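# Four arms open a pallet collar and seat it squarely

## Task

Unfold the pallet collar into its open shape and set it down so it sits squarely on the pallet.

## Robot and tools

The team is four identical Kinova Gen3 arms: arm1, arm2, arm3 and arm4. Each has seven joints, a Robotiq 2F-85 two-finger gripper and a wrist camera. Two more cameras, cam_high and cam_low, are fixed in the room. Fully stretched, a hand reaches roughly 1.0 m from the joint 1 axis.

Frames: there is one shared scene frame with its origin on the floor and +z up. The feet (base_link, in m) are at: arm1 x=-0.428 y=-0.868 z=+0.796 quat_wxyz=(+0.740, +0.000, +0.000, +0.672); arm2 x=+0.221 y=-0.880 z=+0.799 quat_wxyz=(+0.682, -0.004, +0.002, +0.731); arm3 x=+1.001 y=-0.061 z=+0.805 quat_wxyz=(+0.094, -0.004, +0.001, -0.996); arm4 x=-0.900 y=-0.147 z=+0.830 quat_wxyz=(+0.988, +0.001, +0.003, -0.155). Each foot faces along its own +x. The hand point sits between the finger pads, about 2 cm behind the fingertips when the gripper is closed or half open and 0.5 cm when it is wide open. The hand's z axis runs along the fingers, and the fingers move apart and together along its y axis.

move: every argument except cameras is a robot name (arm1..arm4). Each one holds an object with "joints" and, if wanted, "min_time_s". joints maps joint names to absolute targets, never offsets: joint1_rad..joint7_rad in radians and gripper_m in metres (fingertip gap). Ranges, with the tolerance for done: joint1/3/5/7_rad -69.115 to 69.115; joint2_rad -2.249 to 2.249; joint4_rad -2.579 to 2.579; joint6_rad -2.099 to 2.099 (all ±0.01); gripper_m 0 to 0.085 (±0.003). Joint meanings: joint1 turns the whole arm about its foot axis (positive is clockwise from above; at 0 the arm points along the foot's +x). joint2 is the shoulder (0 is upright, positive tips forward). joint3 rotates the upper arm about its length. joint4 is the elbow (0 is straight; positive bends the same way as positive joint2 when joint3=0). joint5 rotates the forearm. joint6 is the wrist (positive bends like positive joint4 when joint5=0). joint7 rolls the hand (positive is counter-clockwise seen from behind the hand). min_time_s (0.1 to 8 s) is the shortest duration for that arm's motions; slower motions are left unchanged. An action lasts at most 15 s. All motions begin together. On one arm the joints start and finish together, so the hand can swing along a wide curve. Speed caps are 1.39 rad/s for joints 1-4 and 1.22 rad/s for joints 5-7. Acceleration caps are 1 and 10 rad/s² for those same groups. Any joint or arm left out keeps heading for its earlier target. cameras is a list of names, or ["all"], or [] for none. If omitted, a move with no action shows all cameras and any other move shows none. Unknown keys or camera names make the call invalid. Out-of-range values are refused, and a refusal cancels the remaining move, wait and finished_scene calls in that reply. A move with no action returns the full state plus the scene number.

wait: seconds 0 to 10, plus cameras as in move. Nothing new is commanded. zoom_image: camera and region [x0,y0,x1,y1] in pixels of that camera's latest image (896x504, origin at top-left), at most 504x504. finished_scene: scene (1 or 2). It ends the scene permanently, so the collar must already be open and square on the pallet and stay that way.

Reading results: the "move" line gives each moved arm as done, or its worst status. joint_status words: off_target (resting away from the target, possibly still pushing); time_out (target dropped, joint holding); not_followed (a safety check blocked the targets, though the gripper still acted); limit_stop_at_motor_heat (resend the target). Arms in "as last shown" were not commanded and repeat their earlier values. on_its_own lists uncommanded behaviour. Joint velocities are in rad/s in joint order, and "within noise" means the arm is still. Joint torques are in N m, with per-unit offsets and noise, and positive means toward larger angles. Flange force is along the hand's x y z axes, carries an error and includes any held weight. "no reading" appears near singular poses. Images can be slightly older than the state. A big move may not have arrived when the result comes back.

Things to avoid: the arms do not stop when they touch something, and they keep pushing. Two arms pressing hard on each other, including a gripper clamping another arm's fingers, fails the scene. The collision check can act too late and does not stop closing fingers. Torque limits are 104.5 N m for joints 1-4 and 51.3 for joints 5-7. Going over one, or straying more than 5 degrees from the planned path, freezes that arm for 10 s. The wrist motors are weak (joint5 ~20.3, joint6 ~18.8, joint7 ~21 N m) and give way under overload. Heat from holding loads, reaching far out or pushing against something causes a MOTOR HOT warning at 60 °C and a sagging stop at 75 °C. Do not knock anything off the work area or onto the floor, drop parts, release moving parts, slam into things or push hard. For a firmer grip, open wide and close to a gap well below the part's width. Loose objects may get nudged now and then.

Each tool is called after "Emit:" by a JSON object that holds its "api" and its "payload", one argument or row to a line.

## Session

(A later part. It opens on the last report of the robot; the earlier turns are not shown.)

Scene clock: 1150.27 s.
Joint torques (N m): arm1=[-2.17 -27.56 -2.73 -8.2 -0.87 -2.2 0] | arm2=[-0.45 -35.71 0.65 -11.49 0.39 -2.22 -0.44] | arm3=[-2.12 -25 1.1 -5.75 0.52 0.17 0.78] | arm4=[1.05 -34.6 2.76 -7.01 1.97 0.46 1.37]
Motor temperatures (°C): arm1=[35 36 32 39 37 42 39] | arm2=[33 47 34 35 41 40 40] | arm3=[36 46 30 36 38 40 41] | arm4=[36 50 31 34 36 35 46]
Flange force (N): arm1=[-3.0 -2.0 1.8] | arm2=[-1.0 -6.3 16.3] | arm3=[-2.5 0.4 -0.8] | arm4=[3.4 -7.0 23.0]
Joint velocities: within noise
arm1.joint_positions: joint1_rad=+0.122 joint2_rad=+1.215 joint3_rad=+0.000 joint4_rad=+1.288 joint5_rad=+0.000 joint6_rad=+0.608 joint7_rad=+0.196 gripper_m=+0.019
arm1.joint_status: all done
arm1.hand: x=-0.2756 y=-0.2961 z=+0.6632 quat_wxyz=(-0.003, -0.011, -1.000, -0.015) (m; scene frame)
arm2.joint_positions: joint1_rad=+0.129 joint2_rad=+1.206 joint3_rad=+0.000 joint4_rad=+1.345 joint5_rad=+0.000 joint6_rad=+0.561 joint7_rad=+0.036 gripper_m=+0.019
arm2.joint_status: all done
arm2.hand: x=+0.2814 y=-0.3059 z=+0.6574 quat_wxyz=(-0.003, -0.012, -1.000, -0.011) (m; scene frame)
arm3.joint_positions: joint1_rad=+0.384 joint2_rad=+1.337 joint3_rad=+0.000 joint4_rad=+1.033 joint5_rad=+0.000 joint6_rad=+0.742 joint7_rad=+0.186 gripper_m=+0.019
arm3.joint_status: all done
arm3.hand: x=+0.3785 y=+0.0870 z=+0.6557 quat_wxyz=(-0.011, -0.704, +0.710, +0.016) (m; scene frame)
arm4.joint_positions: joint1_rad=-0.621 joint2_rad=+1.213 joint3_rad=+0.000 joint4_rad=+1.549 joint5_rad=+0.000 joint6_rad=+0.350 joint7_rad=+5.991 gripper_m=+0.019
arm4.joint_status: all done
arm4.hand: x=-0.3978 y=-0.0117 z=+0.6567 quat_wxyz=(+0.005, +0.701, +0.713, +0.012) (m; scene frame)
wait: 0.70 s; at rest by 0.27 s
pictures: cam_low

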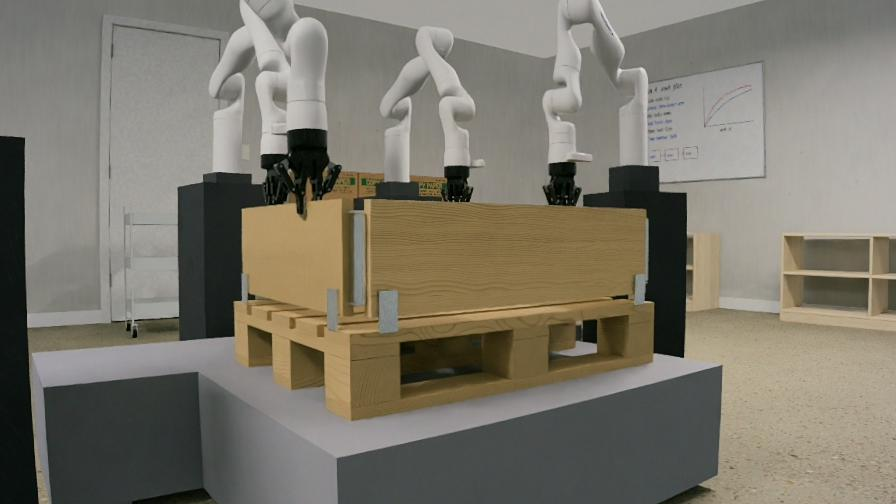

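Emit:
{"api": "move", "payload": {
  "arm1": {"joints":{"joint2_rad":1.2092,"joint4_rad":1.2905,"joint6_rad":0.6119},"min_time_s":1.0},
  "arm2": {"joints":{"joint2_rad":1.2003,"joint4_rad":1.3472,"joint6_rad":0.5641},"min_time_s":1.0},
  "arm3": {"joints":{"joint2_rad":1.3308,"joint4_rad":1.0362,"joint6_rad":0.7446},"min_time_s":1.0},
  "arm4": {"joints":{"joint2_rad":1.2066,"joint4_rad":1.5520,"joint6_rad":0.3530},"min_time_s":1.0}
}}

Emit:
{"api": "wait", "payload": {
  "seconds": 1,
  "cameras": ["cam_low","arm3_cam_wrist","arm2_cam_wrist"]
}}

Emit:
{"api": "zoom_image", "payload": {
  "camera": "cam_low",
  "region": [316, 280, 376, 340]
}}

Emit:
{"api": "zoom_image", "payload": {
  "camera": "cam_low",
  "region": [225, 265, 285, 325]
}}

Emit:
{"api": "zoom_image", "payload": {
  "camera": "cam_low",
  "region": [366, 280, 426, 340]
}}

Emit:
{"api": "zoom_image", "payload": {
  "camera": "cam_low",
  "region": [610, 265, 670, 325]
}}

Scene clock: 1162.43 s.
Joint torques (N m): arm1=[-1.87 -27.47 -2.43 -8.4 -0.8 -2.48 -0.01] | arm2=[-1.34 -35.95 -0.27 -11.97 0.07 -2.65 -0.43] | arm3=[-4.18 -33.5 -0.32 -8.63 0.08 0.15 0.9] | arm4=[1.4 -36.03 3.1 -8.58 2.04 -0.44 1.38]
Motor temperatures (°C): arm1=[35 36 32 39 37 42 39] | arm2=[33 47 34 35 41 40 40] | arm3=[36 45 30 36 38 40 40] | arm4=[36 49 31 34 36 35 46]
Flange force (N): arm1=[-2.5 -1.9 1.2] | arm2=[-2.5 -6.7 16.0] | arm3=[-5.6 0.1 12.8] | arm4=[3.7 -9.0 23.5]
move: arm1 done; arm2 done; arm3 done; arm4 done
Joint velocities: within noise
arm1.joint_positions: joint1_rad=+0.122 joint2_rad=+1.209 joint3_rad=+0.000 joint4_rad=+1.290 joint5_rad=+0.000 joint6_rad=+0.612 joint7_rad=+0.196 gripper_m=+0.019
arm1.joint_status: all done
arm1.hand: x=-0.2756 y=-0.2961 z=+0.6663 quat_wxyz=(-0.003, -0.011, -1.000, -0.015) (m; scene frame)
arm2.joint_positions: joint1_rad=+0.129 joint2_rad=+1.200 joint3_rad=+0.000 joint4_rad=+1.347 joint5_rad=+0.000 joint6_rad=+0.564 joint7_rad=+0.036 gripper_m=+0.019
arm2.joint_status: all done
arm2.hand: x=+0.2813 y=-0.3060 z=+0.6603 quat_wxyz=(-0.003, -0.012, -1.000, -0.011) (m; scene frame)
arm3.joint_positions: joint1_rad=+0.384 joint2_rad=+1.331 joint3_rad=+0.000 joint4_rad=+1.036 joint5_rad=+0.000 joint6_rad=+0.745 joint7_rad=+0.186 gripper_m=+0.019
arm3.joint_status: all done
arm3.hand: x=+0.3785 y=+0.0870 z=+0.6588 quat_wxyz=(-0.011, -0.704, +0.710, +0.016) (m; scene frame)
arm4.joint_positions: joint1_rad=-0.621 joint2_rad=+1.207 joint3_rad=+0.000 joint4_rad=+1.552 joint5_rad=+0.000 joint6_rad=+0.353 joint7_rad=+5.991 gripper_m=+0.019
arm4.joint_status: all done
arm4.hand: x=-0.3978 y=-0.0116 z=+0.6596 quat_wxyz=(+0.005, +0.701, +0.714, +0.012) (m; scene frame)
pictures: none

Scene clock: 1163.43 s.
Joint torques (N m): arm1=[-1.82 -27.53 -2.46 -8.43 -0.82 -2.48 -0.05] | arm2=[-1.35 -35.98 -0.26 -11.95 0.08 -2.65 -0.44] | arm3=[-4.24 -33.49 -0.32 -8.68 0 0.18 0.91] | arm4=[1.39 -36 3.07 -8.59 2.03 -0.44 1.4]
Motor temperatures (°C): arm1=[35 36 32 39 37 42 39] | arm2=[33 47 34 35 41 40 40] | arm3=[36 46 30 36 38 40 40] | arm4=[36 49 31 34 36 35 46]
Flange force (N): arm1=[-2.5 -1.9 1.3] | arm2=[-2.6 -6.5 16.1] | arm3=[-5.6 -0.3 12.8] | arm4=[3.7 -9.1 23.5]
Joint velocities: within noise
arm1.joint_positions: joint1_rad=+0.122 joint2_rad=+1.209 joint3_rad=+0.000 joint4_rad=+1.290 joint5_rad=+0.000 joint6_rad=+0.612 joint7_rad=+0.196 gripper_m=+0.019
arm1.joint_status: all done
arm1.hand: x=-0.2756 y=-0.2961 z=+0.6663 quat_wxyz=(-0.003, -0.011, -1.000, -0.015) (m; scene frame)
arm2.joint_positions: joint1_rad=+0.129 joint2_rad=+1.200 joint3_rad=+0.000 joint4_rad=+1.347 joint5_rad=+0.000 joint6_rad=+0.564 joint7_rad=+0.036 gripper_m=+0.019
arm2.joint_status: all done
arm2.hand: x=+0.2813 y=-0.3060 z=+0.6603 quat_wxyz=(-0.003, -0.012, -1.000, -0.011) (m; scene frame)
arm3.joint_positions: joint1_rad=+0.384 joint2_rad=+1.331 joint3_rad=+0.000 joint4_rad=+1.036 joint5_rad=+0.000 joint6_rad=+0.745 joint7_rad=+0.186 gripper_m=+0.019
arm3.joint_status: all done
arm3.hand: x=+0.3785 y=+0.0870 z=+0.6588 quat_wxyz=(-0.011, -0.704, +0.710, +0.016) (m; scene frame)
arm4.joint_positions: joint1_rad=-0.621 joint2_rad=+1.207 joint3_rad=+0.000 joint4_rad=+1.552 joint5_rad=+0.000 joint6_rad=+0.353 joint7_rad=+5.991 gripper_m=+0.019
arm4.joint_status: all done
arm4.hand: x=-0.3978 y=-0.0117 z=+0.6596 quat_wxyz=(+0.005, +0.701, +0.713, +0.012) (m; scene frame)
wait: 1.00 s; at rest by 0.27 s
pictures: arm2_cam_wrist, arm3_cam_wrist, cam_low

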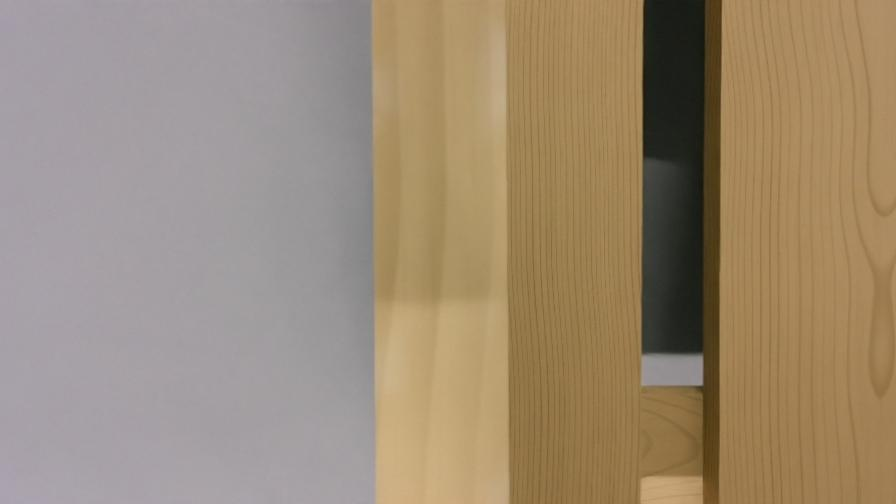

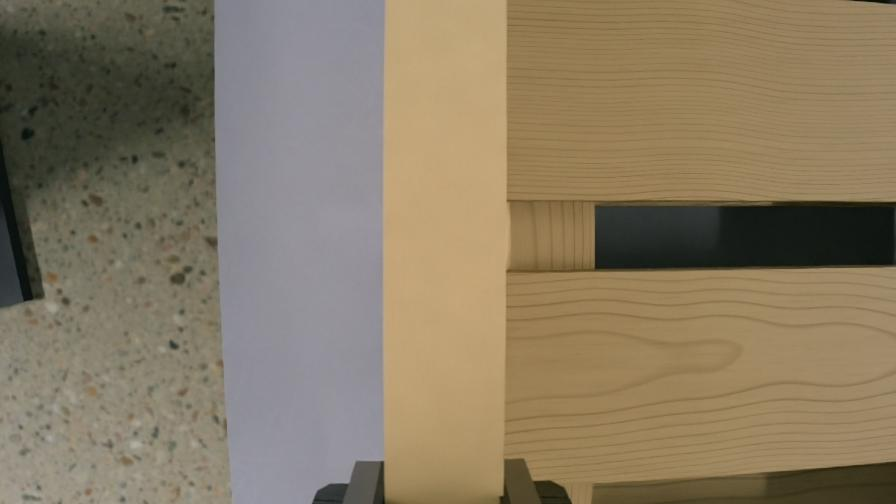

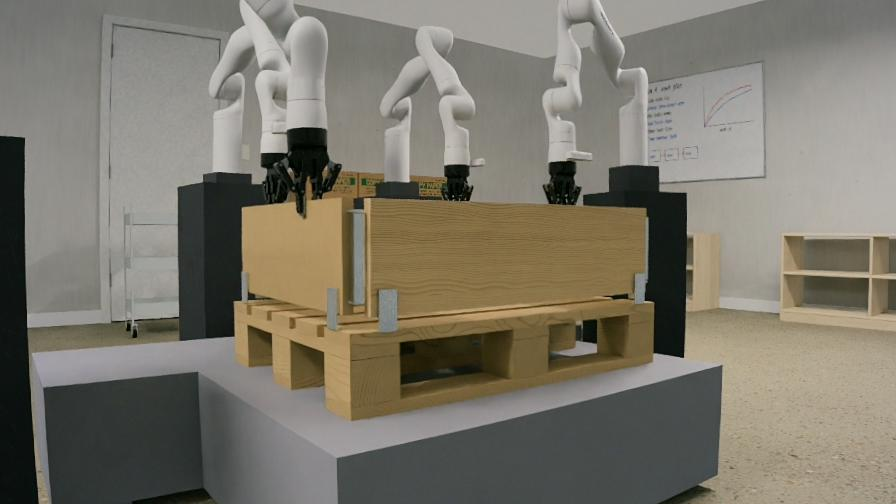

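Scaled by 8.400 from the camera's 896x504 image, which has a finer 1280x720 frame.

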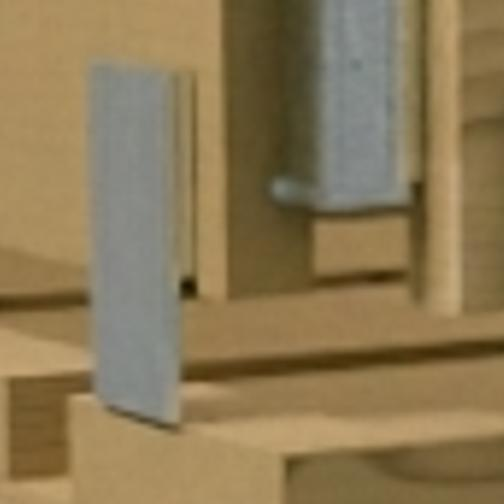

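Scaled by 8.400 from the camera's 896x504 image, which has a finer 1280x720 frame.

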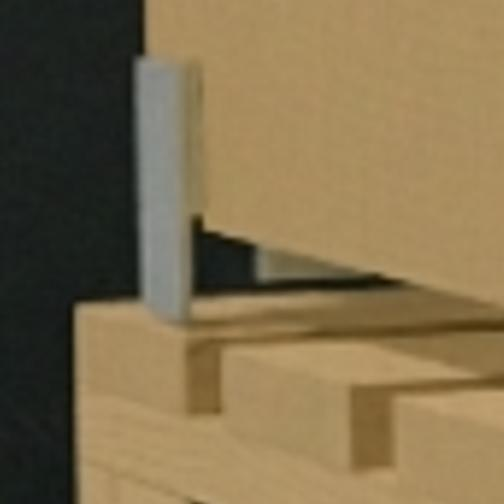

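Scaled by 8.400 from the camera's 896x504 image, which has a finer 1280x720 frame.

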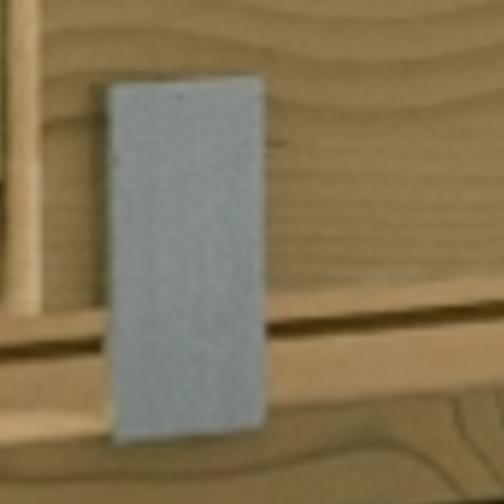

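Scaled by 8.400 from the camera's 896x504 image, which has a finer 1280x720 frame.

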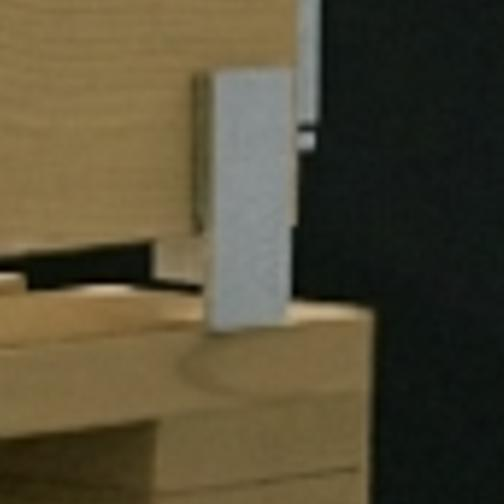

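Emit:
{"api": "zoom_image", "payload": {
  "camera": "cam_low",
  "region": [230, 180, 290, 240]
}}

Emit:
{"api": "zoom_image", "payload": {
  "camera": "cam_low",
  "region": [316, 170, 376, 230]
}}

Emit:
{"api": "zoom_image", "payload": {
  "camera": "cam_low",
  "region": [265, 270, 325, 330]
}}

Emit:
{"api": "zoom_image", "payload": {
  "camera": "cam_low",
  "region": [610, 180, 670, 240]
}}

Emit:
{"api": "zoom_image", "payload": {
  "camera": "cam_low",
  "region": [316, 300, 376, 360]
}}

Scaled by 8.400 from the camera's 896x504 image, which has a finer 1280x720 frame.

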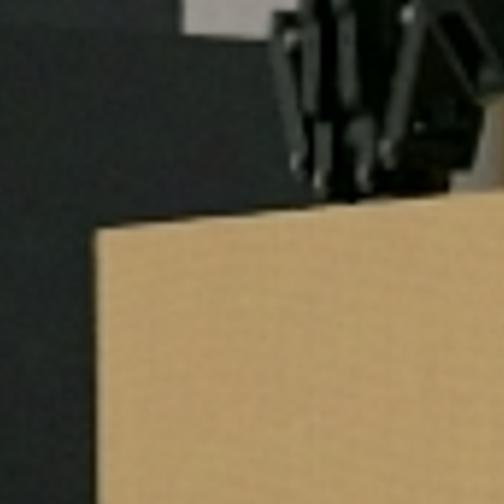

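Scaled by 8.400 from the camera's 896x504 image, which has a finer 1280x720 frame.

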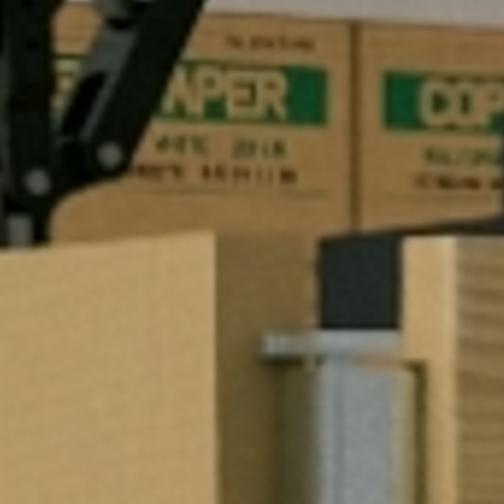

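Scaled by 8.400 from the camera's 896x504 image, which has a finer 1280x720 frame.

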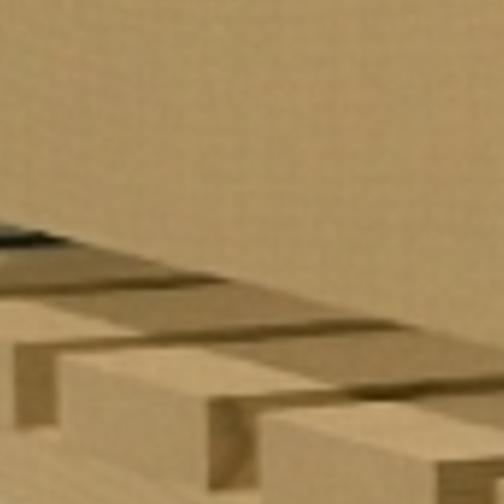

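Scaled by 8.400 from the camera's 896x504 image, which has a finer 1280x720 frame.

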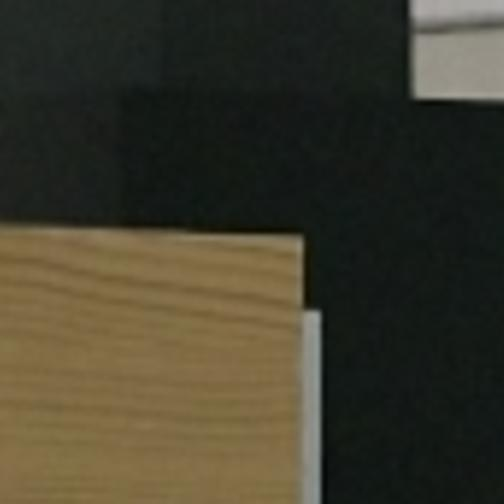

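Scaled by 8.400 from the camera's 896x504 image, which has a finer 1280x720 frame.

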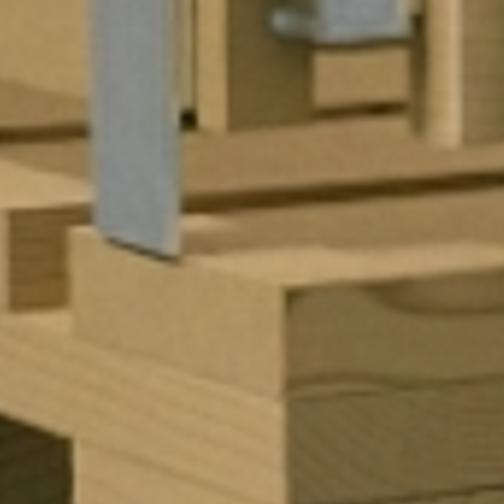

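Emit:
{"api": "move", "payload": {
  "arm1": {"joints":{"joint1_rad":0.1290,"joint2_rad":1.2106,"joint4_rad":1.2861,"joint6_rad":0.6149,"joint7_rad":0.2028},"min_time_s":2},
  "arm2": {"joints":{"joint1_rad":0.1360,"joint2_rad":1.2008,"joint4_rad":1.3457,"joint6_rad":0.5651,"joint7_rad":0.0427},"min_time_s":2},
  "arm3": {"joints":{"joint1_rad":0.3841,"joint2_rad":1.3290,"joint4_rad":1.0416,"joint6_rad":0.7410,"joint7_rad":0.1959},"min_time_s":2},
  "arm4": {"joints":{"joint7_rad":5.9971},"min_time_s":2}
}}

Emit:
{"api": "wait", "payload": {
  "seconds": 1,
  "cameras": ["cam_low","arm3_cam_wrist","arm4_cam_wrist"]
}}

Emit:
{"api": "zoom_image", "payload": {
  "camera": "cam_low",
  "region": [225, 265, 285, 325]
}}

Emit:
{"api": "zoom_image", "payload": {
  "camera": "cam_low",
  "region": [316, 280, 376, 340]
}}

Scene clock: 1207.37 s.
Joint torques (N m): arm1=[-1.44 -26.04 -2.14 -7.27 -0.78 -1.91 -0.1] | arm2=[-0.89 -36.3 0.27 -12.04 0.29 -2.51 -0.39] | arm3=[-3.9 -32.76 -0.14 -7.83 0.16 0.62 0.91] | arm4=[0.51 -35.21 1.82 -7.08 1.63 0.46 1.28]
Motor temperatures (°C): arm1=[35 37 32 38 37 42 39] | arm2=[33 50 34 35 41 40 40] | arm3=[36 50 30 36 38 40 40] | arm4=[36 51 31 34 36 35 46]
Flange force (N): arm1=[-2.3 -0.4 0.0] | arm2=[-1.6 -6.9 16.7] | arm3=[-5.4 1.3 12.7] | arm4=[2.4 -6.1 24.4]
move: arm1 done; arm2 done; arm3 done; arm4 done
Joint velocities: within noise
arm1.joint_positions: joint1_rad=+0.129 joint2_rad=+1.211 joint3_rad=+0.000 joint4_rad=+1.286 joint5_rad=+0.000 joint6_rad=+0.615 joint7_rad=+0.203 gripper_m=+0.019
arm1.joint_status: all done
arm1.hand: x=-0.2715 y=-0.2962 z=+0.6663 quat_wxyz=(-0.003, -0.011, -1.000, -0.015) (m; scene frame)
arm2.joint_positions: joint1_rad=+0.136 joint2_rad=+1.201 joint3_rad=+0.000 joint4_rad=+1.346 joint5_rad=+0.000 joint6_rad=+0.565 joint7_rad=+0.043 gripper_m=+0.019
arm2.joint_status: all done
arm2.hand: x=+0.2854 y=-0.3060 z=+0.6603 quat_wxyz=(-0.003, -0.012, -1.000, -0.011) (m; scene frame)
arm3.joint_positions: joint1_rad=+0.384 joint2_rad=+1.329 joint3_rad=+0.000 joint4_rad=+1.042 joint5_rad=+0.000 joint6_rad=+0.741 joint7_rad=+0.196 gripper_m=+0.019
arm3.joint_status: all done
arm3.hand: x=+0.3796 y=+0.0870 z=+0.6587 quat_wxyz=(-0.011, -0.707, +0.707, +0.016) (m; scene frame)
arm4.joint_positions: joint1_rad=-0.621 joint2_rad=+1.207 joint3_rad=+0.000 joint4_rad=+1.552 joint5_rad=+0.000 joint6_rad=+0.353 joint7_rad=+5.997 gripper_m=+0.019
arm4.joint_status: all done
arm4.hand: x=-0.3978 y=-0.0117 z=+0.6597 quat_wxyz=(+0.005, +0.698, +0.716, +0.012) (m; scene frame)
pictures: none

Scene clock: 1208.37 s.
Joint torques (N m): arm1=[-1.49 -25.96 -2.22 -7.29 -0.78 -1.96 -0.09] | arm2=[-0.91 -36.29 0.29 -12.02 0.3 -2.52 -0.42] | arm3=[-3.92 -32.76 -0.07 -7.82 0.2 0.63 0.91] | arm4=[0.48 -35.19 1.9 -7.06 1.62 0.43 1.25]
Motor temperatures (°C): arm1=[35 37 32 38 37 42 39] | arm2=[33 50 33 35 41 40 40] | arm3=[36 50 30 36 38 40 40] | arm4=[36 51 31 34 36 35 46]
Flange force (N): arm1=[-2.3 -0.5 -0.3] | arm2=[-1.7 -6.8 16.8] | arm3=[-5.4 1.3 12.8] | arm4=[2.3 -5.9 24.4]
Joint velocities: within noise
arm1.joint_positions: joint1_rad=+0.129 joint2_rad=+1.211 joint3_rad=+0.000 joint4_rad=+1.286 joint5_rad=+0.000 joint6_rad=+0.615 joint7_rad=+0.203 gripper_m=+0.019
arm1.joint_status: all done
arm1.hand: x=-0.2715 y=-0.2962 z=+0.6663 quat_wxyz=(-0.003, -0.011, -1.000, -0.015) (m; scene frame)
arm2.joint_positions: joint1_rad=+0.136 joint2_rad=+1.201 joint3_rad=+0.000 joint4_rad=+1.346 joint5_rad=+0.000 joint6_rad=+0.565 joint7_rad=+0.043 gripper_m=+0.019
arm2.joint_status: all done
arm2.hand: x=+0.2854 y=-0.3060 z=+0.6603 quat_wxyz=(-0.003, -0.012, -1.000, -0.011) (m; scene frame)
arm3.joint_positions: joint1_rad=+0.384 joint2_rad=+1.329 joint3_rad=+0.000 joint4_rad=+1.042 joint5_rad=+0.000 joint6_rad=+0.741 joint7_rad=+0.196 gripper_m=+0.019
arm3.joint_status: all done
arm3.hand: x=+0.3796 y=+0.0870 z=+0.6587 quat_wxyz=(-0.011, -0.707, +0.707, +0.016) (m; scene frame)
arm4.joint_positions: joint1_rad=-0.621 joint2_rad=+1.207 joint3_rad=+0.000 joint4_rad=+1.552 joint5_rad=+0.000 joint6_rad=+0.353 joint7_rad=+5.997 gripper_m=+0.019
arm4.joint_status: all done
arm4.hand: x=-0.3978 y=-0.0117 z=+0.6597 quat_wxyz=(+0.005, +0.698, +0.716, +0.012) (m; scene frame)
wait: 1.00 s; at rest by 0.27 s
pictures: arm3_cam_wrist, arm4_cam_wrist, cam_low

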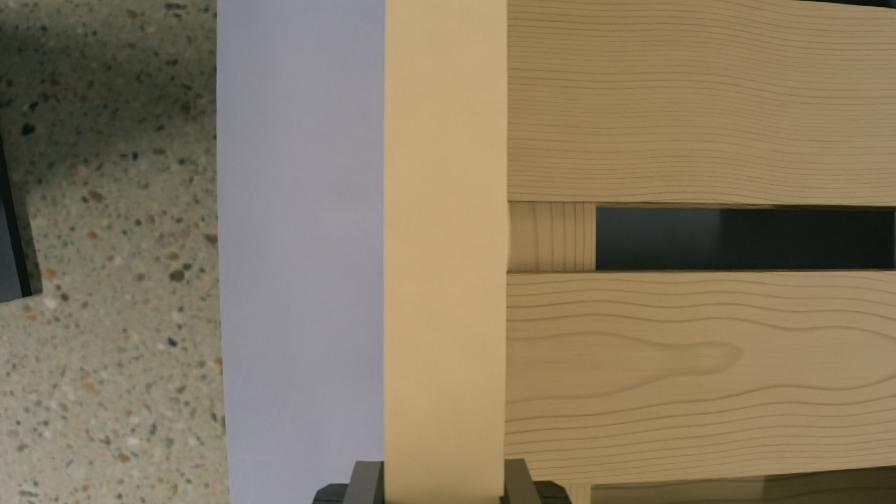

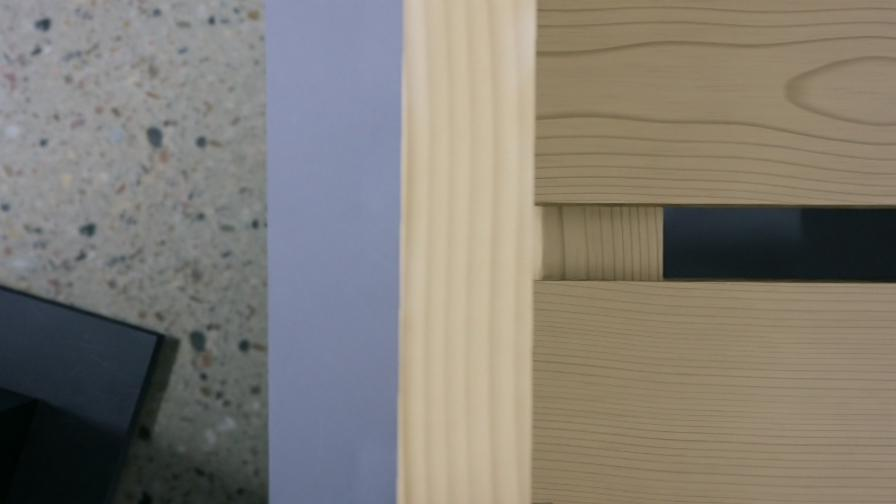

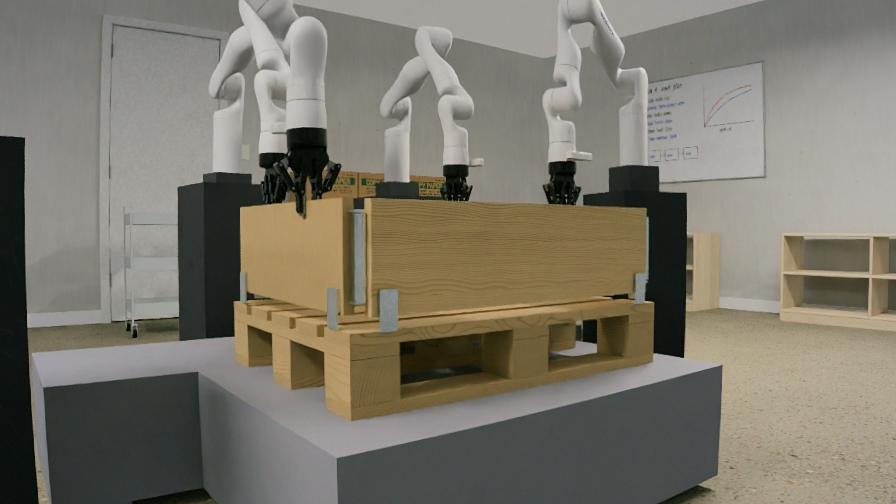

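Scaled by 8.400 from the camera's 896x504 image, which has a finer 1280x720 frame.

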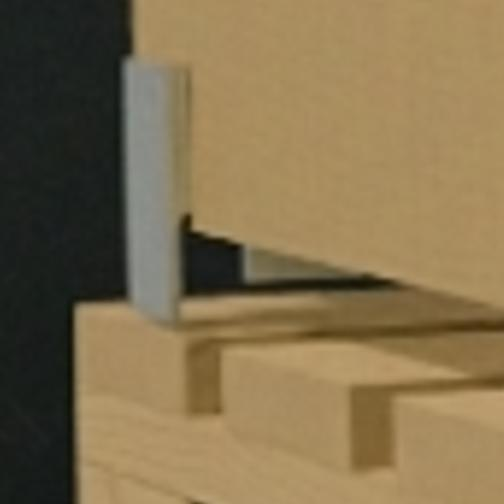

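Scaled by 8.400 from the camera's 896x504 image, which has a finer 1280x720 frame.

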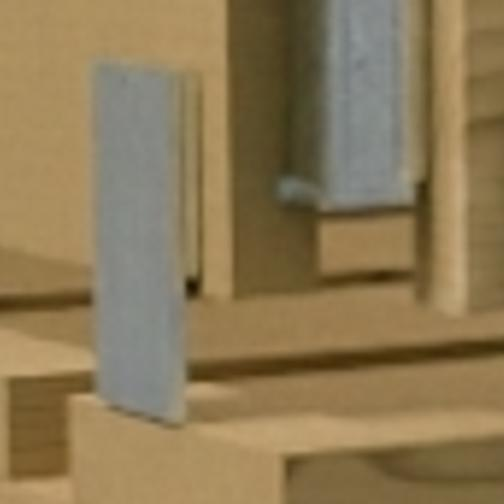

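Emit:
{"api": "move", "payload": {
  "arm1": {"joints":{"joint1_rad":0.1356,"joint2_rad":1.2121,"joint4_rad":1.2817,"joint6_rad":0.6178,"joint7_rad":0.2094},"min_time_s":2},
  "arm2": {"joints":{"joint1_rad":0.1429,"joint2_rad":1.2012,"joint4_rad":1.3442,"joint6_rad":0.5662,"joint7_rad":0.0496},"min_time_s":2},
  "arm3": {"joints":{"joint1_rad":0.3846,"joint2_rad":1.3262,"joint4_rad":1.0496,"joint6_rad":0.7358,"joint7_rad":0.2044},"min_time_s":2},
  "arm4": {"joints":{"joint1_rad":-0.6192,"joint2_rad":1.2091,"joint4_rad":1.5409,"joint6_rad":0.3616,"joint7_rad":6.0091},"min_time_s":2}
}}

Emit:
{"api": "wait", "payload": {
  "seconds": 1,
  "cameras": ["cam_low"]
}}

Emit:
{"api": "zoom_image", "payload": {
  "camera": "cam_low",
  "region": [225, 265, 285, 325]
}}

Emit:
{"api": "zoom_image", "payload": {
  "camera": "cam_low",
  "region": [316, 280, 376, 340]
}}

Emit:
{"api": "zoom_image", "payload": {
  "camera": "cam_low",
  "region": [366, 280, 426, 340]
}}

Emit:
{"api": "zoom_image", "payload": {
  "camera": "cam_low",
  "region": [610, 265, 670, 325]
}}

Scene clock: 1217.83 s.
Joint torques (N m): arm1=[-2.13 -26.07 -2.89 -7.14 -1 -1.87 -0.11] | arm2=[-1.37 -36.25 -0.24 -12.08 0.17 -2.58 -0.39] | arm3=[-4.34 -32.5 -0.19 -7.76 0.35 0.59 1.13] | arm4=[0.61 -36.71 2.34 -8.83 2.06 -0.45 1.58]
Motor temperatures (°C): arm1=[35 37 32 38 37 42 39] | arm2=[33 50 33 35 41 40 40] | arm3=[36 50 30 36 38 40 40] | arm4=[36 51 31 34 36 35 46]
Flange force (N): arm1=[-3.5 -0.1 0.2] | arm2=[-2.4 -6.9 16.5] | arm3=[-5.8 1.0 12.4] | arm4=[2.7 -8.6 24.6]
move: arm1 done; arm2 done; arm3 done; arm4 done
Joint velocities: within noise
arm1.joint_positions: joint1_rad=+0.136 joint2_rad=+1.212 joint3_rad=+0.000 joint4_rad=+1.282 joint5_rad=+0.000 joint6_rad=+0.618 joint7_rad=+0.209 gripper_m=+0.019
arm1.joint_status: all done
arm1.hand: x=-0.2676 y=-0.2963 z=+0.6663 quat_wxyz=(-0.003, -0.011, -1.000, -0.015) (m; scene frame)
arm2.joint_positions: joint1_rad=+0.143 joint2_rad=+1.201 joint3_rad=+0.000 joint4_rad=+1.344 joint5_rad=+0.000 joint6_rad=+0.566 joint7_rad=+0.050 gripper_m=+0.019
arm2.joint_status: all done
arm2.hand: x=+0.2894 y=-0.3061 z=+0.6604 quat_wxyz=(-0.003, -0.012, -1.000, -0.011) (m; scene frame)
arm3.joint_positions: joint1_rad=+0.385 joint2_rad=+1.326 joint3_rad=+0.000 joint4_rad=+1.050 joint5_rad=+0.000 joint6_rad=+0.736 joint7_rad=+0.204 gripper_m=+0.019
arm3.joint_status: all done
arm3.hand: x=+0.3811 y=+0.0870 z=+0.6587 quat_wxyz=(-0.011, -0.710, +0.704, +0.016) (m; scene frame)
arm4.joint_positions: joint1_rad=-0.619 joint2_rad=+1.209 joint3_rad=+0.000 joint4_rad=+1.541 joint5_rad=+0.000 joint6_rad=+0.362 joint7_rad=+6.009 gripper_m=+0.019
arm4.joint_status: all done
arm4.hand: x=-0.3948 y=-0.0118 z=+0.6597 quat_wxyz=(+0.005, +0.695, +0.719, +0.012) (m; scene frame)
pictures: none

Scene clock: 1218.83 s.
Joint torques (N m): arm1=[-2.13 -25.96 -2.88 -7.13 -1.02 -1.8 -0.15] | arm2=[-1.37 -36.28 -0.22 -12.11 0.17 -2.59 -0.4] | arm3=[-4.31 -32.52 -0.26 -7.78 0.35 0.62 1.08] | arm4=[0.58 -36.74 2.31 -8.88 2.06 -0.43 1.55]
Motor temperatures (°C): arm1=[35 37 32 38 37 42 39] | arm2=[33 50 33 35 41 40 40] | arm3=[36 50 30 36 38 40 40] | arm4=[36 51 31 34 36 35 46]
Flange force (N): arm1=[-3.5 -0.5 0.0] | arm2=[-2.4 -7.0 16.5] | arm3=[-5.7 0.9 12.4] | arm4=[2.5 -8.8 24.6]
Joint velocities: within noise
arm1.joint_positions: joint1_rad=+0.136 joint2_rad=+1.212 joint3_rad=+0.000 joint4_rad=+1.282 joint5_rad=+0.000 joint6_rad=+0.618 joint7_rad=+0.209 gripper_m=+0.019
arm1.joint_status: all done
arm1.hand: x=-0.2676 y=-0.2963 z=+0.6663 quat_wxyz=(-0.003, -0.011, -1.000, -0.015) (m; scene frame)
arm2.joint_positions: joint1_rad=+0.143 joint2_rad=+1.201 joint3_rad=+0.000 joint4_rad=+1.344 joint5_rad=+0.000 joint6_rad=+0.566 joint7_rad=+0.050 gripper_m=+0.019
arm2.joint_status: all done
arm2.hand: x=+0.2894 y=-0.3061 z=+0.6604 quat_wxyz=(-0.003, -0.012, -1.000, -0.011) (m; scene frame)
arm3.joint_positions: joint1_rad=+0.385 joint2_rad=+1.326 joint3_rad=+0.000 joint4_rad=+1.050 joint5_rad=+0.000 joint6_rad=+0.736 joint7_rad=+0.204 gripper_m=+0.019
arm3.joint_status: all done
arm3.hand: x=+0.3811 y=+0.0870 z=+0.6587 quat_wxyz=(-0.011, -0.710, +0.704, +0.016) (m; scene frame)
arm4.joint_positions: joint1_rad=-0.619 joint2_rad=+1.209 joint3_rad=+0.000 joint4_rad=+1.541 joint5_rad=+0.000 joint6_rad=+0.362 joint7_rad=+6.009 gripper_m=+0.019
arm4.joint_status: all done
arm4.hand: x=-0.3948 y=-0.0118 z=+0.6597 quat_wxyz=(+0.005, +0.695, +0.719, +0.012) (m; scene frame)
wait: 1.00 s; at rest by 0.27 s
pictures: cam_low

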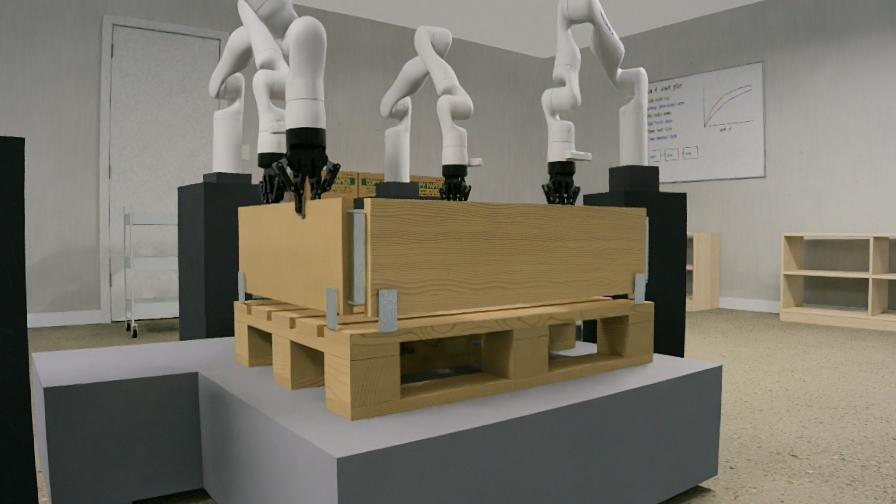

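Scaled by 8.400 from the camera's 896x504 image, which has a finer 1280x720 frame.

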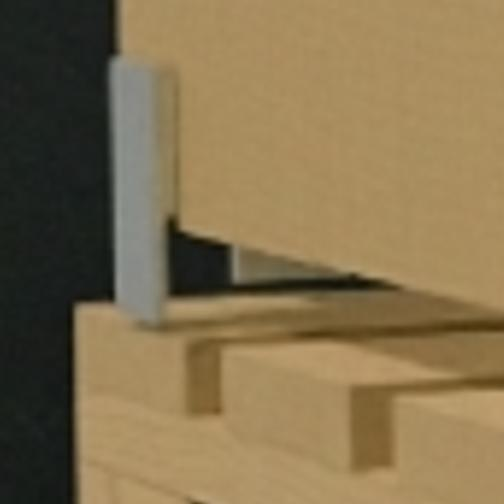

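Scaled by 8.400 from the camera's 896x504 image, which has a finer 1280x720 frame.

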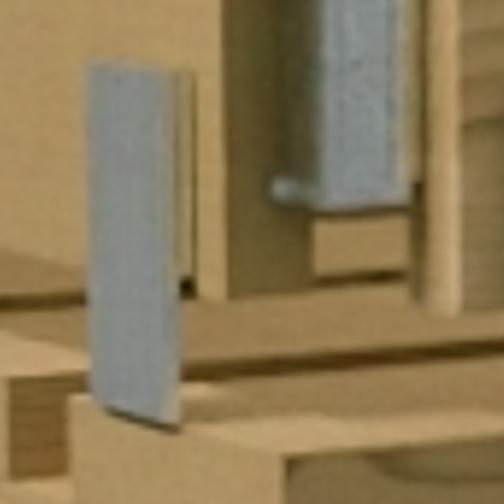

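Scaled by 8.400 from the camera's 896x504 image, which has a finer 1280x720 frame.

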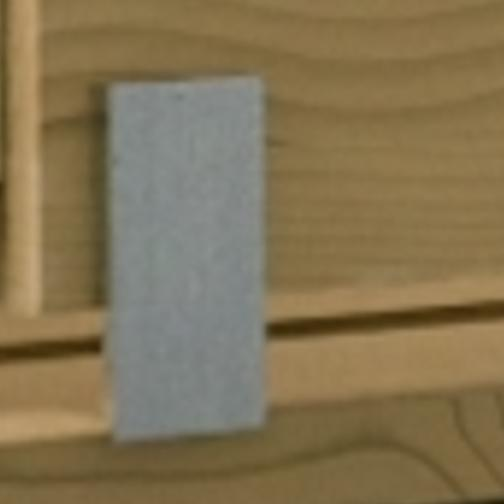

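Scaled by 8.400 from the camera's 896x504 image, which has a finer 1280x720 frame.

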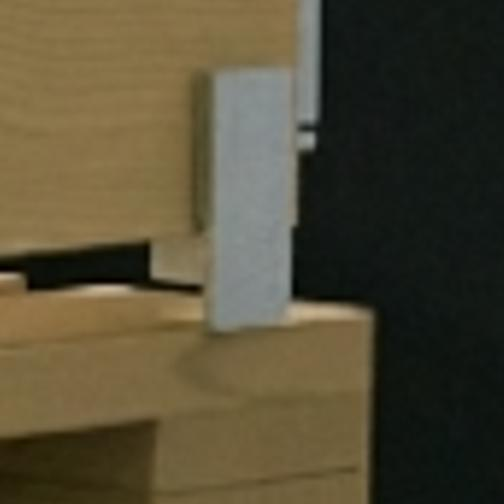

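Emit:
{"api": "move", "payload": {
  "arm1": {"joints":{"joint2_rad":1.2161,"joint4_rad":1.2801,"joint6_rad":0.6154},"min_time_s":1},
  "arm2": {"joints":{"joint2_rad":1.2052,"joint4_rad":1.3425,"joint6_rad":0.5639},"min_time_s":1},
  "arm3": {"joints":{"joint2_rad":1.3302,"joint4_rad":1.0474,"joint6_rad":0.7340},"min_time_s":1},
  "arm4": {"joints":{"joint2_rad":1.2135,"joint4_rad":1.5387,"joint6_rad":0.3594},"min_time_s":1}
}}

Emit:
{"api": "wait", "payload": {
  "seconds": 0.6
}}

Emit:
{"api": "move", "payload": {
  "arm1": {"joints":{"joint2_rad":1.2181,"joint4_rad":1.2793,"joint6_rad":0.6142},"min_time_s":1},
  "arm2": {"joints":{"joint2_rad":1.2072,"joint4_rad":1.3417,"joint6_rad":0.5627},"min_time_s":1},
  "arm3": {"joints":{"joint2_rad":1.3322,"joint4_rad":1.0463,"joint6_rad":0.7331},"min_time_s":1},
  "arm4": {"joints":{"joint2_rad":1.2157,"joint4_rad":1.5376,"joint6_rad":0.3583},"min_time_s":1}
}}

Emit:
{"api": "wait", "payload": {
  "seconds": 0.6,
  "cameras": ["cam_low"]
}}

Scene clock: 1222.03 s.
Joint torques (N m): arm1=[-2.1 -26.04 -2.77 -7.22 -1.01 -1.79 -0.16] | arm2=[-0.71 -35.72 0.54 -11.4 0.37 -2.08 -0.42] | arm3=[-2.95 -29.64 0.74 -6.76 0.6 0.59 1.01] | arm4=[0.47 -35.39 2.04 -7.25 1.89 0.45 1.47]
Motor temperatures (°C): arm1=[35 37 32 38 37 42 39] | arm2=[33 50 33 35 41 40 40] | arm3=[36 50 30 36 38 40 40] | arm4=[36 51 31 34 36 35 46]
Flange force (N): arm1=[-3.4 -0.9 0.1] | arm2=[-1.3 -6.3 16.5] | arm3=[-3.8 1.5 7.8] | arm4=[2.7 -6.5 24.3]
move: arm1 done; arm2 done; arm3 done; arm4 done
Joint velocities: within noise
arm1.joint_positions: joint1_rad=+0.136 joint2_rad=+1.216 joint3_rad=+0.000 joint4_rad=+1.280 joint5_rad=+0.000 joint6_rad=+0.615 joint7_rad=+0.209 gripper_m=+0.019
arm1.joint_status: all done
arm1.hand: x=-0.2676 y=-0.2963 z=+0.6642 quat_wxyz=(-0.003, -0.011, -1.000, -0.015) (m; scene frame)
arm2.joint_positions: joint1_rad=+0.143 joint2_rad=+1.205 joint3_rad=+0.000 joint4_rad=+1.343 joint5_rad=+0.000 joint6_rad=+0.564 joint7_rad=+0.050 gripper_m=+0.019
arm2.joint_status: all done
arm2.hand: x=+0.2894 y=-0.3062 z=+0.6584 quat_wxyz=(-0.003, -0.012, -1.000, -0.011) (m; scene frame)
arm3.joint_positions: joint1_rad=+0.385 joint2_rad=+1.330 joint3_rad=+0.000 joint4_rad=+1.047 joint5_rad=+0.000 joint6_rad=+0.734 joint7_rad=+0.204 gripper_m=+0.019
arm3.joint_status: all done
arm3.hand: x=+0.3811 y=+0.0870 z=+0.6567 quat_wxyz=(-0.011, -0.710, +0.704, +0.016) (m; scene frame)
arm4.joint_positions: joint1_rad=-0.619 joint2_rad=+1.213 joint3_rad=+0.000 joint4_rad=+1.539 joint5_rad=+0.000 joint6_rad=+0.359 joint7_rad=+6.009 gripper_m=+0.019
arm4.joint_status: all done
arm4.hand: x=-0.3948 y=-0.0118 z=+0.6577 quat_wxyz=(+0.005, +0.695, +0.719, +0.012) (m; scene frame)
pictures: none

Scene clock: 1222.63 s.
Joint torques (N m): arm1=[-2.09 -26.12 -2.83 -7.11 -1.03 -1.84 -0.19] | arm2=[-0.68 -35.7 0.47 -11.37 0.36 -2.09 -0.41] | arm3=[-2.96 -29.61 0.78 -6.81 0.59 0.53 1.06] | arm4=[0.47 -35.38 2.01 -7.22 1.85 0.44 1.46]
Motor temperatures (°C): arm1=[35 37 32 38 37 42 39] | arm2=[33 50 33 35 41 40 40] | arm3=[36 50 30 36 38 40 40] | arm4=[36 51 31 34 36 35 46]
Flange force (N): arm1=[-3.6 -0.1 0.3] | arm2=[-1.3 -6.1 16.5] | arm3=[-3.7 1.4 7.6] | arm4=[2.7 -6.3 24.3]
Joint velocities: within noise
arm1.joint_positions: joint1_rad=+0.136 joint2_rad=+1.216 joint3_rad=+0.000 joint4_rad=+1.280 joint5_rad=+0.000 joint6_rad=+0.615 joint7_rad=+0.209 gripper_m=+0.019
arm1.joint_status: all done
arm1.hand: x=-0.2676 y=-0.2963 z=+0.6642 quat_wxyz=(-0.003, -0.011, -1.000, -0.015) (m; scene frame)
arm2.joint_positions: joint1_rad=+0.143 joint2_rad=+1.205 joint3_rad=+0.000 joint4_rad=+1.343 joint5_rad=+0.000 joint6_rad=+0.564 joint7_rad=+0.050 gripper_m=+0.019
arm2.joint_status: all done
arm2.hand: x=+0.2894 y=-0.3062 z=+0.6584 quat_wxyz=(-0.003, -0.012, -1.000, -0.011) (m; scene frame)
arm3.joint_positions: joint1_rad=+0.385 joint2_rad=+1.330 joint3_rad=+0.000 joint4_rad=+1.047 joint5_rad=+0.000 joint6_rad=+0.734 joint7_rad=+0.204 gripper_m=+0.019
arm3.joint_status: all done
arm3.hand: x=+0.3811 y=+0.0870 z=+0.6567 quat_wxyz=(-0.011, -0.710, +0.704, +0.016) (m; scene frame)
arm4.joint_positions: joint1_rad=-0.619 joint2_rad=+1.213 joint3_rad=+0.000 joint4_rad=+1.539 joint5_rad=+0.000 joint6_rad=+0.359 joint7_rad=+6.009 gripper_m=+0.019
arm4.joint_status: all done
arm4.hand: x=-0.3948 y=-0.0118 z=+0.6577 quat_wxyz=(+0.005, +0.695, +0.719, +0.012) (m; scene frame)
wait: 0.60 s; at rest by 0.27 s
pictures: none

Scene clock: 1223.93 s.
Joint torques (N m): arm1=[-1.94 -25.67 -2.73 -6.69 -0.98 -1.6 -0.13] | arm2=[-1.13 -35.89 0.06 -11.59 0.25 -2.33 -0.38] | arm3=[-3.73 -33.31 0.3 -8.5 0.48 0.19 1.06] | arm4=[0.21 -36.41 1.85 -8.45 1.85 -0.21 1.46]
Motor temperatures (°C): arm1=[35 37 32 38 37 42 39] | arm2=[33 50 33 35 41 40 40] | arm3=[36 50 30 36 38 40 40] | arm4=[36 51 31 34 36 35 46]
Flange force (N): arm1=[-3.4 0.4 0.0] | arm2=[-2.0 -6.2 16.4] | arm3=[-4.6 0.0 12.7] | arm4=[1.8 -8.1 24.4]
move: arm1 done; arm2 done; arm3 done; arm4 done
Joint velocities: within noise
arm1.joint_positions: joint1_rad=+0.136 joint2_rad=+1.218 joint3_rad=+0.000 joint4_rad=+1.279 joint5_rad=+0.000 joint6_rad=+0.614 joint7_rad=+0.209 gripper_m=+0.019
arm1.joint_status: all done
arm1.hand: x=-0.2676 y=-0.2963 z=+0.6632 quat_wxyz=(-0.003, -0.011, -1.000, -0.015) (m; scene frame)
arm2.joint_positions: joint1_rad=+0.143 joint2_rad=+1.207 joint3_rad=+0.000 joint4_rad=+1.342 joint5_rad=+0.000 joint6_rad=+0.563 joint7_rad=+0.050 gripper_m=+0.019
arm2.joint_status: all done
arm2.hand: x=+0.2894 y=-0.3062 z=+0.6574 quat_wxyz=(-0.003, -0.012, -1.000, -0.011) (m; scene frame)
arm3.joint_positions: joint1_rad=+0.385 joint2_rad=+1.332 joint3_rad=+0.000 joint4_rad=+1.046 joint5_rad=+0.000 joint6_rad=+0.733 joint7_rad=+0.204 gripper_m=+0.019
arm3.joint_status: all done
arm3.hand: x=+0.3811 y=+0.0870 z=+0.6555 quat_wxyz=(-0.011, -0.710, +0.704, +0.016) (m; scene frame)
arm4.joint_positions: joint1_rad=-0.619 joint2_rad=+1.216 joint3_rad=+0.000 joint4_rad=+1.538 joint5_rad=+0.000 joint6_rad=+0.358 joint7_rad=+6.009 gripper_m=+0.019
arm4.joint_status: all done
arm4.hand: x=-0.3948 y=-0.0118 z=+0.6567 quat_wxyz=(+0.005, +0.695, +0.719, +0.012) (m; scene frame)
pictures: none

Scene clock: 1224.53 s.
Joint torques (N m): arm1=[-1.93 -25.75 -2.69 -6.76 -0.94 -1.58 -0.13] | arm2=[-1.13 -35.83 0.07 -11.62 0.26 -2.31 -0.39] | arm3=[-3.72 -33.38 0.38 -8.48 0.45 0.13 1.06] | arm4=[0.25 -36.39 1.85 -8.45 1.86 -0.2 1.48]
Motor temperatures (°C): arm1=[35 37 32 38 37 42 39] | arm2=[33 50 33 35 41 40 40] | arm3=[36 50 30 36 38 40 40] | arm4=[36 51 31 34 36 35 46]
Flange force (N): arm1=[-3.3 0.1 0.1] | arm2=[-2.0 -6.5 16.3] | arm3=[-4.7 0.4 12.8] | arm4=[1.9 -8.2 24.4]
Joint velocities: within noise
arm1.joint_positions: joint1_rad=+0.136 joint2_rad=+1.218 joint3_rad=+0.000 joint4_rad=+1.279 joint5_rad=+0.000 joint6_rad=+0.614 joint7_rad=+0.209 gripper_m=+0.019
arm1.joint_status: all done
arm1.hand: x=-0.2676 y=-0.2963 z=+0.6632 quat_wxyz=(-0.003, -0.011, -1.000, -0.015) (m; scene frame)
arm2.joint_positions: joint1_rad=+0.143 joint2_rad=+1.207 joint3_rad=+0.000 joint4_rad=+1.342 joint5_rad=+0.000 joint6_rad=+0.563 joint7_rad=+0.050 gripper_m=+0.019
arm2.joint_status: all done
arm2.hand: x=+0.2894 y=-0.3062 z=+0.6574 quat_wxyz=(-0.003, -0.012, -1.000, -0.011) (m; scene frame)
arm3.joint_positions: joint1_rad=+0.385 joint2_rad=+1.332 joint3_rad=+0.000 joint4_rad=+1.046 joint5_rad=+0.000 joint6_rad=+0.733 joint7_rad=+0.204 gripper_m=+0.019
arm3.joint_status: all done
arm3.hand: x=+0.3811 y=+0.0870 z=+0.6556 quat_wxyz=(-0.011, -0.710, +0.704, +0.016) (m; scene frame)
arm4.joint_positions: joint1_rad=-0.619 joint2_rad=+1.216 joint3_rad=+0.000 joint4_rad=+1.538 joint5_rad=+0.000 joint6_rad=+0.358 joint7_rad=+6.009 gripper_m=+0.019
arm4.joint_status: all done
arm4.hand: x=-0.3948 y=-0.0118 z=+0.6567 quat_wxyz=(+0.005, +0.695, +0.719, +0.012) (m; scene frame)
wait: 0.60 s; at rest by 0.27 s
pictures: cam_low

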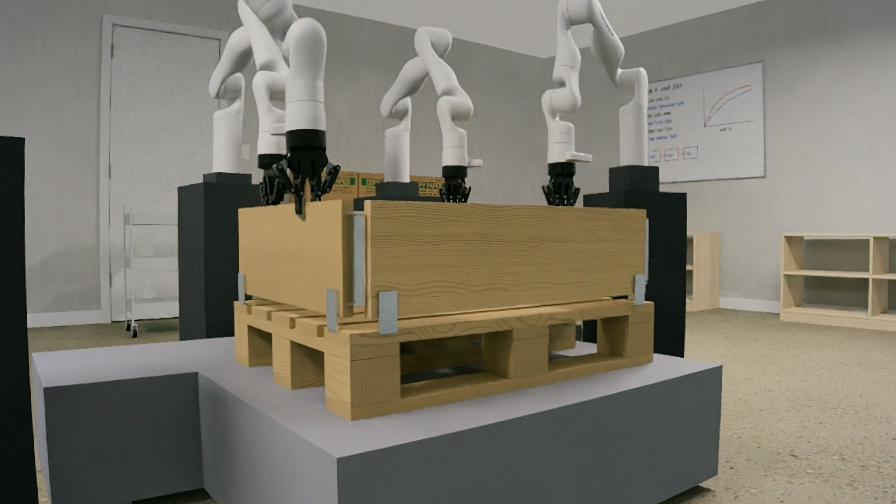

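Emit:
{"api": "move", "payload": {
  "arm1": {"joints":{"joint2_rad":1.2221,"joint4_rad":1.2777,"joint6_rad":0.6118},"min_time_s":1},
  "arm2": {"joints":{"joint2_rad":1.2112,"joint4_rad":1.3400,"joint6_rad":0.5604},"min_time_s":1},
  "arm3": {"joints":{"joint2_rad":1.3362,"joint4_rad":1.0441,"joint6_rad":0.7313},"min_time_s":1},
  "arm4": {"joints":{"joint2_rad":1.2201,"joint4_rad":1.5354,"joint6_rad":0.3561},"min_time_s":1}
}}

Emit:
{"api": "wait", "payload": {
  "seconds": 0.6,
  "cameras": ["cam_low"]
}}

Emit:
{"api": "zoom_image", "payload": {
  "camera": "cam_low",
  "region": [225, 265, 285, 325]
}}

Emit:
{"api": "zoom_image", "payload": {
  "camera": "cam_low",
  "region": [316, 280, 376, 340]
}}

Scene clock: 1227.40 s.
Joint torques (N m): arm1=[-1.89 -25.57 -2.63 -6.59 -0.98 -1.56 -0.09] | arm2=[-0.85 -35.68 0.33 -11.72 0.36 -2.45 -0.34] | arm3=[-2.92 -32.82 1.01 -7.86 0.76 0.52 1.01] | arm4=[-0.14 -35.66 1.36 -7.24 1.79 0.42 1.47]
Motor temperatures (°C): arm1=[35 37 32 38 37 42 39] | arm2=[33 50 33 35 41 40 40] | arm3=[36 50 30 36 38 40 40] | arm4=[36 50 31 34 36 35 46]
Flange force (N): arm1=[-3.3 0.5 -0.1] | arm2=[-1.4 -6.8 15.7] | arm3=[-3.7 1.5 12.8] | arm4=[1.6 -6.0 24.8]
move: arm1 done; arm2 done; arm3 done; arm4 done
Joint velocities: within noise
arm1.joint_positions: joint1_rad=+0.136 joint2_rad=+1.222 joint3_rad=+0.000 joint4_rad=+1.278 joint5_rad=+0.000 joint6_rad=+0.612 joint7_rad=+0.209 gripper_m=+0.019
arm1.joint_status: all done
arm1.hand: x=-0.2676 y=-0.2963 z=+0.6612 quat_wxyz=(-0.003, -0.011, -1.000, -0.015) (m; scene frame)
arm2.joint_positions: joint1_rad=+0.143 joint2_rad=+1.211 joint3_rad=+0.000 joint4_rad=+1.340 joint5_rad=+0.000 joint6_rad=+0.560 joint7_rad=+0.050 gripper_m=+0.019
arm2.joint_status: all done
arm2.hand: x=+0.2894 y=-0.3062 z=+0.6554 quat_wxyz=(-0.003, -0.012, -1.000, -0.011) (m; scene frame)
arm3.joint_positions: joint1_rad=+0.385 joint2_rad=+1.336 joint3_rad=+0.000 joint4_rad=+1.044 joint5_rad=+0.000 joint6_rad=+0.731 joint7_rad=+0.204 gripper_m=+0.019
arm3.joint_status: all done
arm3.hand: x=+0.3810 y=+0.0870 z=+0.6536 quat_wxyz=(-0.011, -0.710, +0.704, +0.016) (m; scene frame)
arm4.joint_positions: joint1_rad=-0.619 joint2_rad=+1.220 joint3_rad=+0.000 joint4_rad=+1.535 joint5_rad=+0.000 joint6_rad=+0.356 joint7_rad=+6.009 gripper_m=+0.019
arm4.joint_status: all done
arm4.hand: x=-0.3948 y=-0.0118 z=+0.6547 quat_wxyz=(+0.005, +0.695, +0.719, +0.012) (m; scene frame)
pictures: none

Scene clock: 1228.00 s.
Joint torques (N m): arm1=[-1.82 -25.59 -2.64 -6.55 -0.97 -1.6 -0.06] | arm2=[-0.86 -35.74 0.33 -11.69 0.37 -2.47 -0.34] | arm3=[-2.91 -32.84 1.05 -7.9 0.73 0.5 1.05] | arm4=[-0.19 -35.65 1.38 -7.25 1.79 0.44 1.49]
Motor temperatures (°C): arm1=[35 37 32 38 37 42 39] | arm2=[33 50 33 35 41 40 40] | arm3=[36 50 30 36 38 40 40] | arm4=[36 50 31 34 36 35 46]
Flange force (N): arm1=[-3.2 0.8 -0.1] | arm2=[-1.4 -6.5 15.8] | arm3=[-3.7 1.4 12.7] | arm4=[1.5 -6.1 24.8]
Joint velocities: within noise
arm1.joint_positions: joint1_rad=+0.136 joint2_rad=+1.222 joint3_rad=+0.000 joint4_rad=+1.278 joint5_rad=+0.000 joint6_rad=+0.612 joint7_rad=+0.209 gripper_m=+0.019
arm1.joint_status: all done
arm1.hand: x=-0.2676 y=-0.2963 z=+0.6612 quat_wxyz=(-0.003, -0.011, -1.000, -0.015) (m; scene frame)
arm2.joint_positions: joint1_rad=+0.143 joint2_rad=+1.211 joint3_rad=+0.000 joint4_rad=+1.340 joint5_rad=+0.000 joint6_rad=+0.560 joint7_rad=+0.050 gripper_m=+0.019
arm2.joint_status: all done
arm2.hand: x=+0.2894 y=-0.3062 z=+0.6554 quat_wxyz=(-0.003, -0.012, -1.000, -0.011) (m; scene frame)
arm3.joint_positions: joint1_rad=+0.385 joint2_rad=+1.336 joint3_rad=+0.000 joint4_rad=+1.044 joint5_rad=+0.000 joint6_rad=+0.731 joint7_rad=+0.204 gripper_m=+0.019
arm3.joint_status: all done
arm3.hand: x=+0.3810 y=+0.0870 z=+0.6536 quat_wxyz=(-0.011, -0.710, +0.704, +0.016) (m; scene frame)
arm4.joint_positions: joint1_rad=-0.619 joint2_rad=+1.220 joint3_rad=+0.000 joint4_rad=+1.535 joint5_rad=+0.000 joint6_rad=+0.356 joint7_rad=+6.009 gripper_m=+0.019
arm4.joint_status: all done
arm4.hand: x=-0.3948 y=-0.0118 z=+0.6547 quat_wxyz=(+0.005, +0.695, +0.719, +0.012) (m; scene frame)
wait: 0.60 s; at rest by 0.27 s
pictures: cam_low

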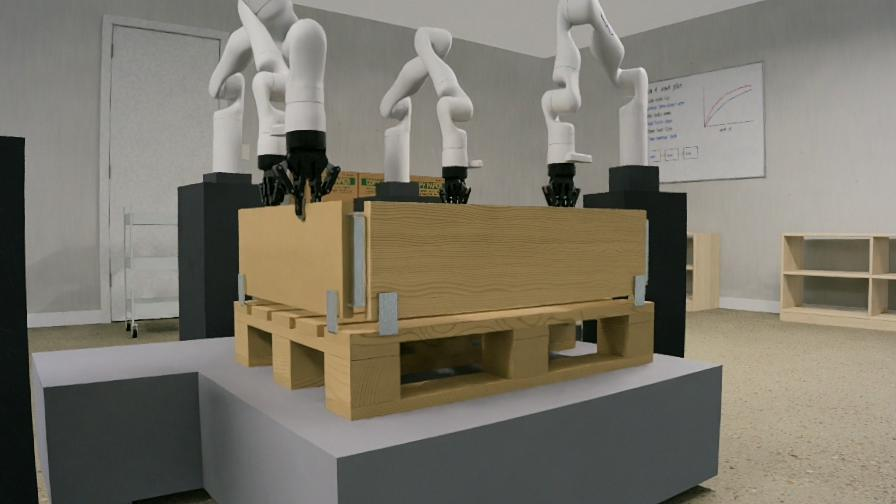

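Scaled by 8.400 from the camera's 896x504 image, which has a finer 1280x720 frame.

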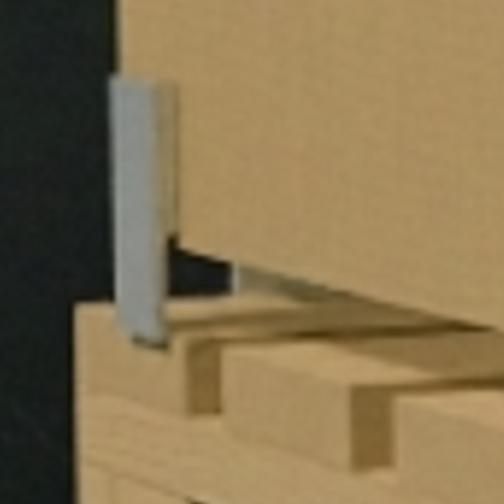

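Scaled by 8.400 from the camera's 896x504 image, which has a finer 1280x720 frame.

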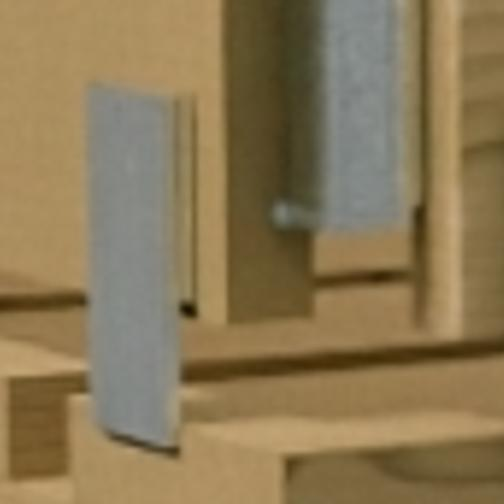

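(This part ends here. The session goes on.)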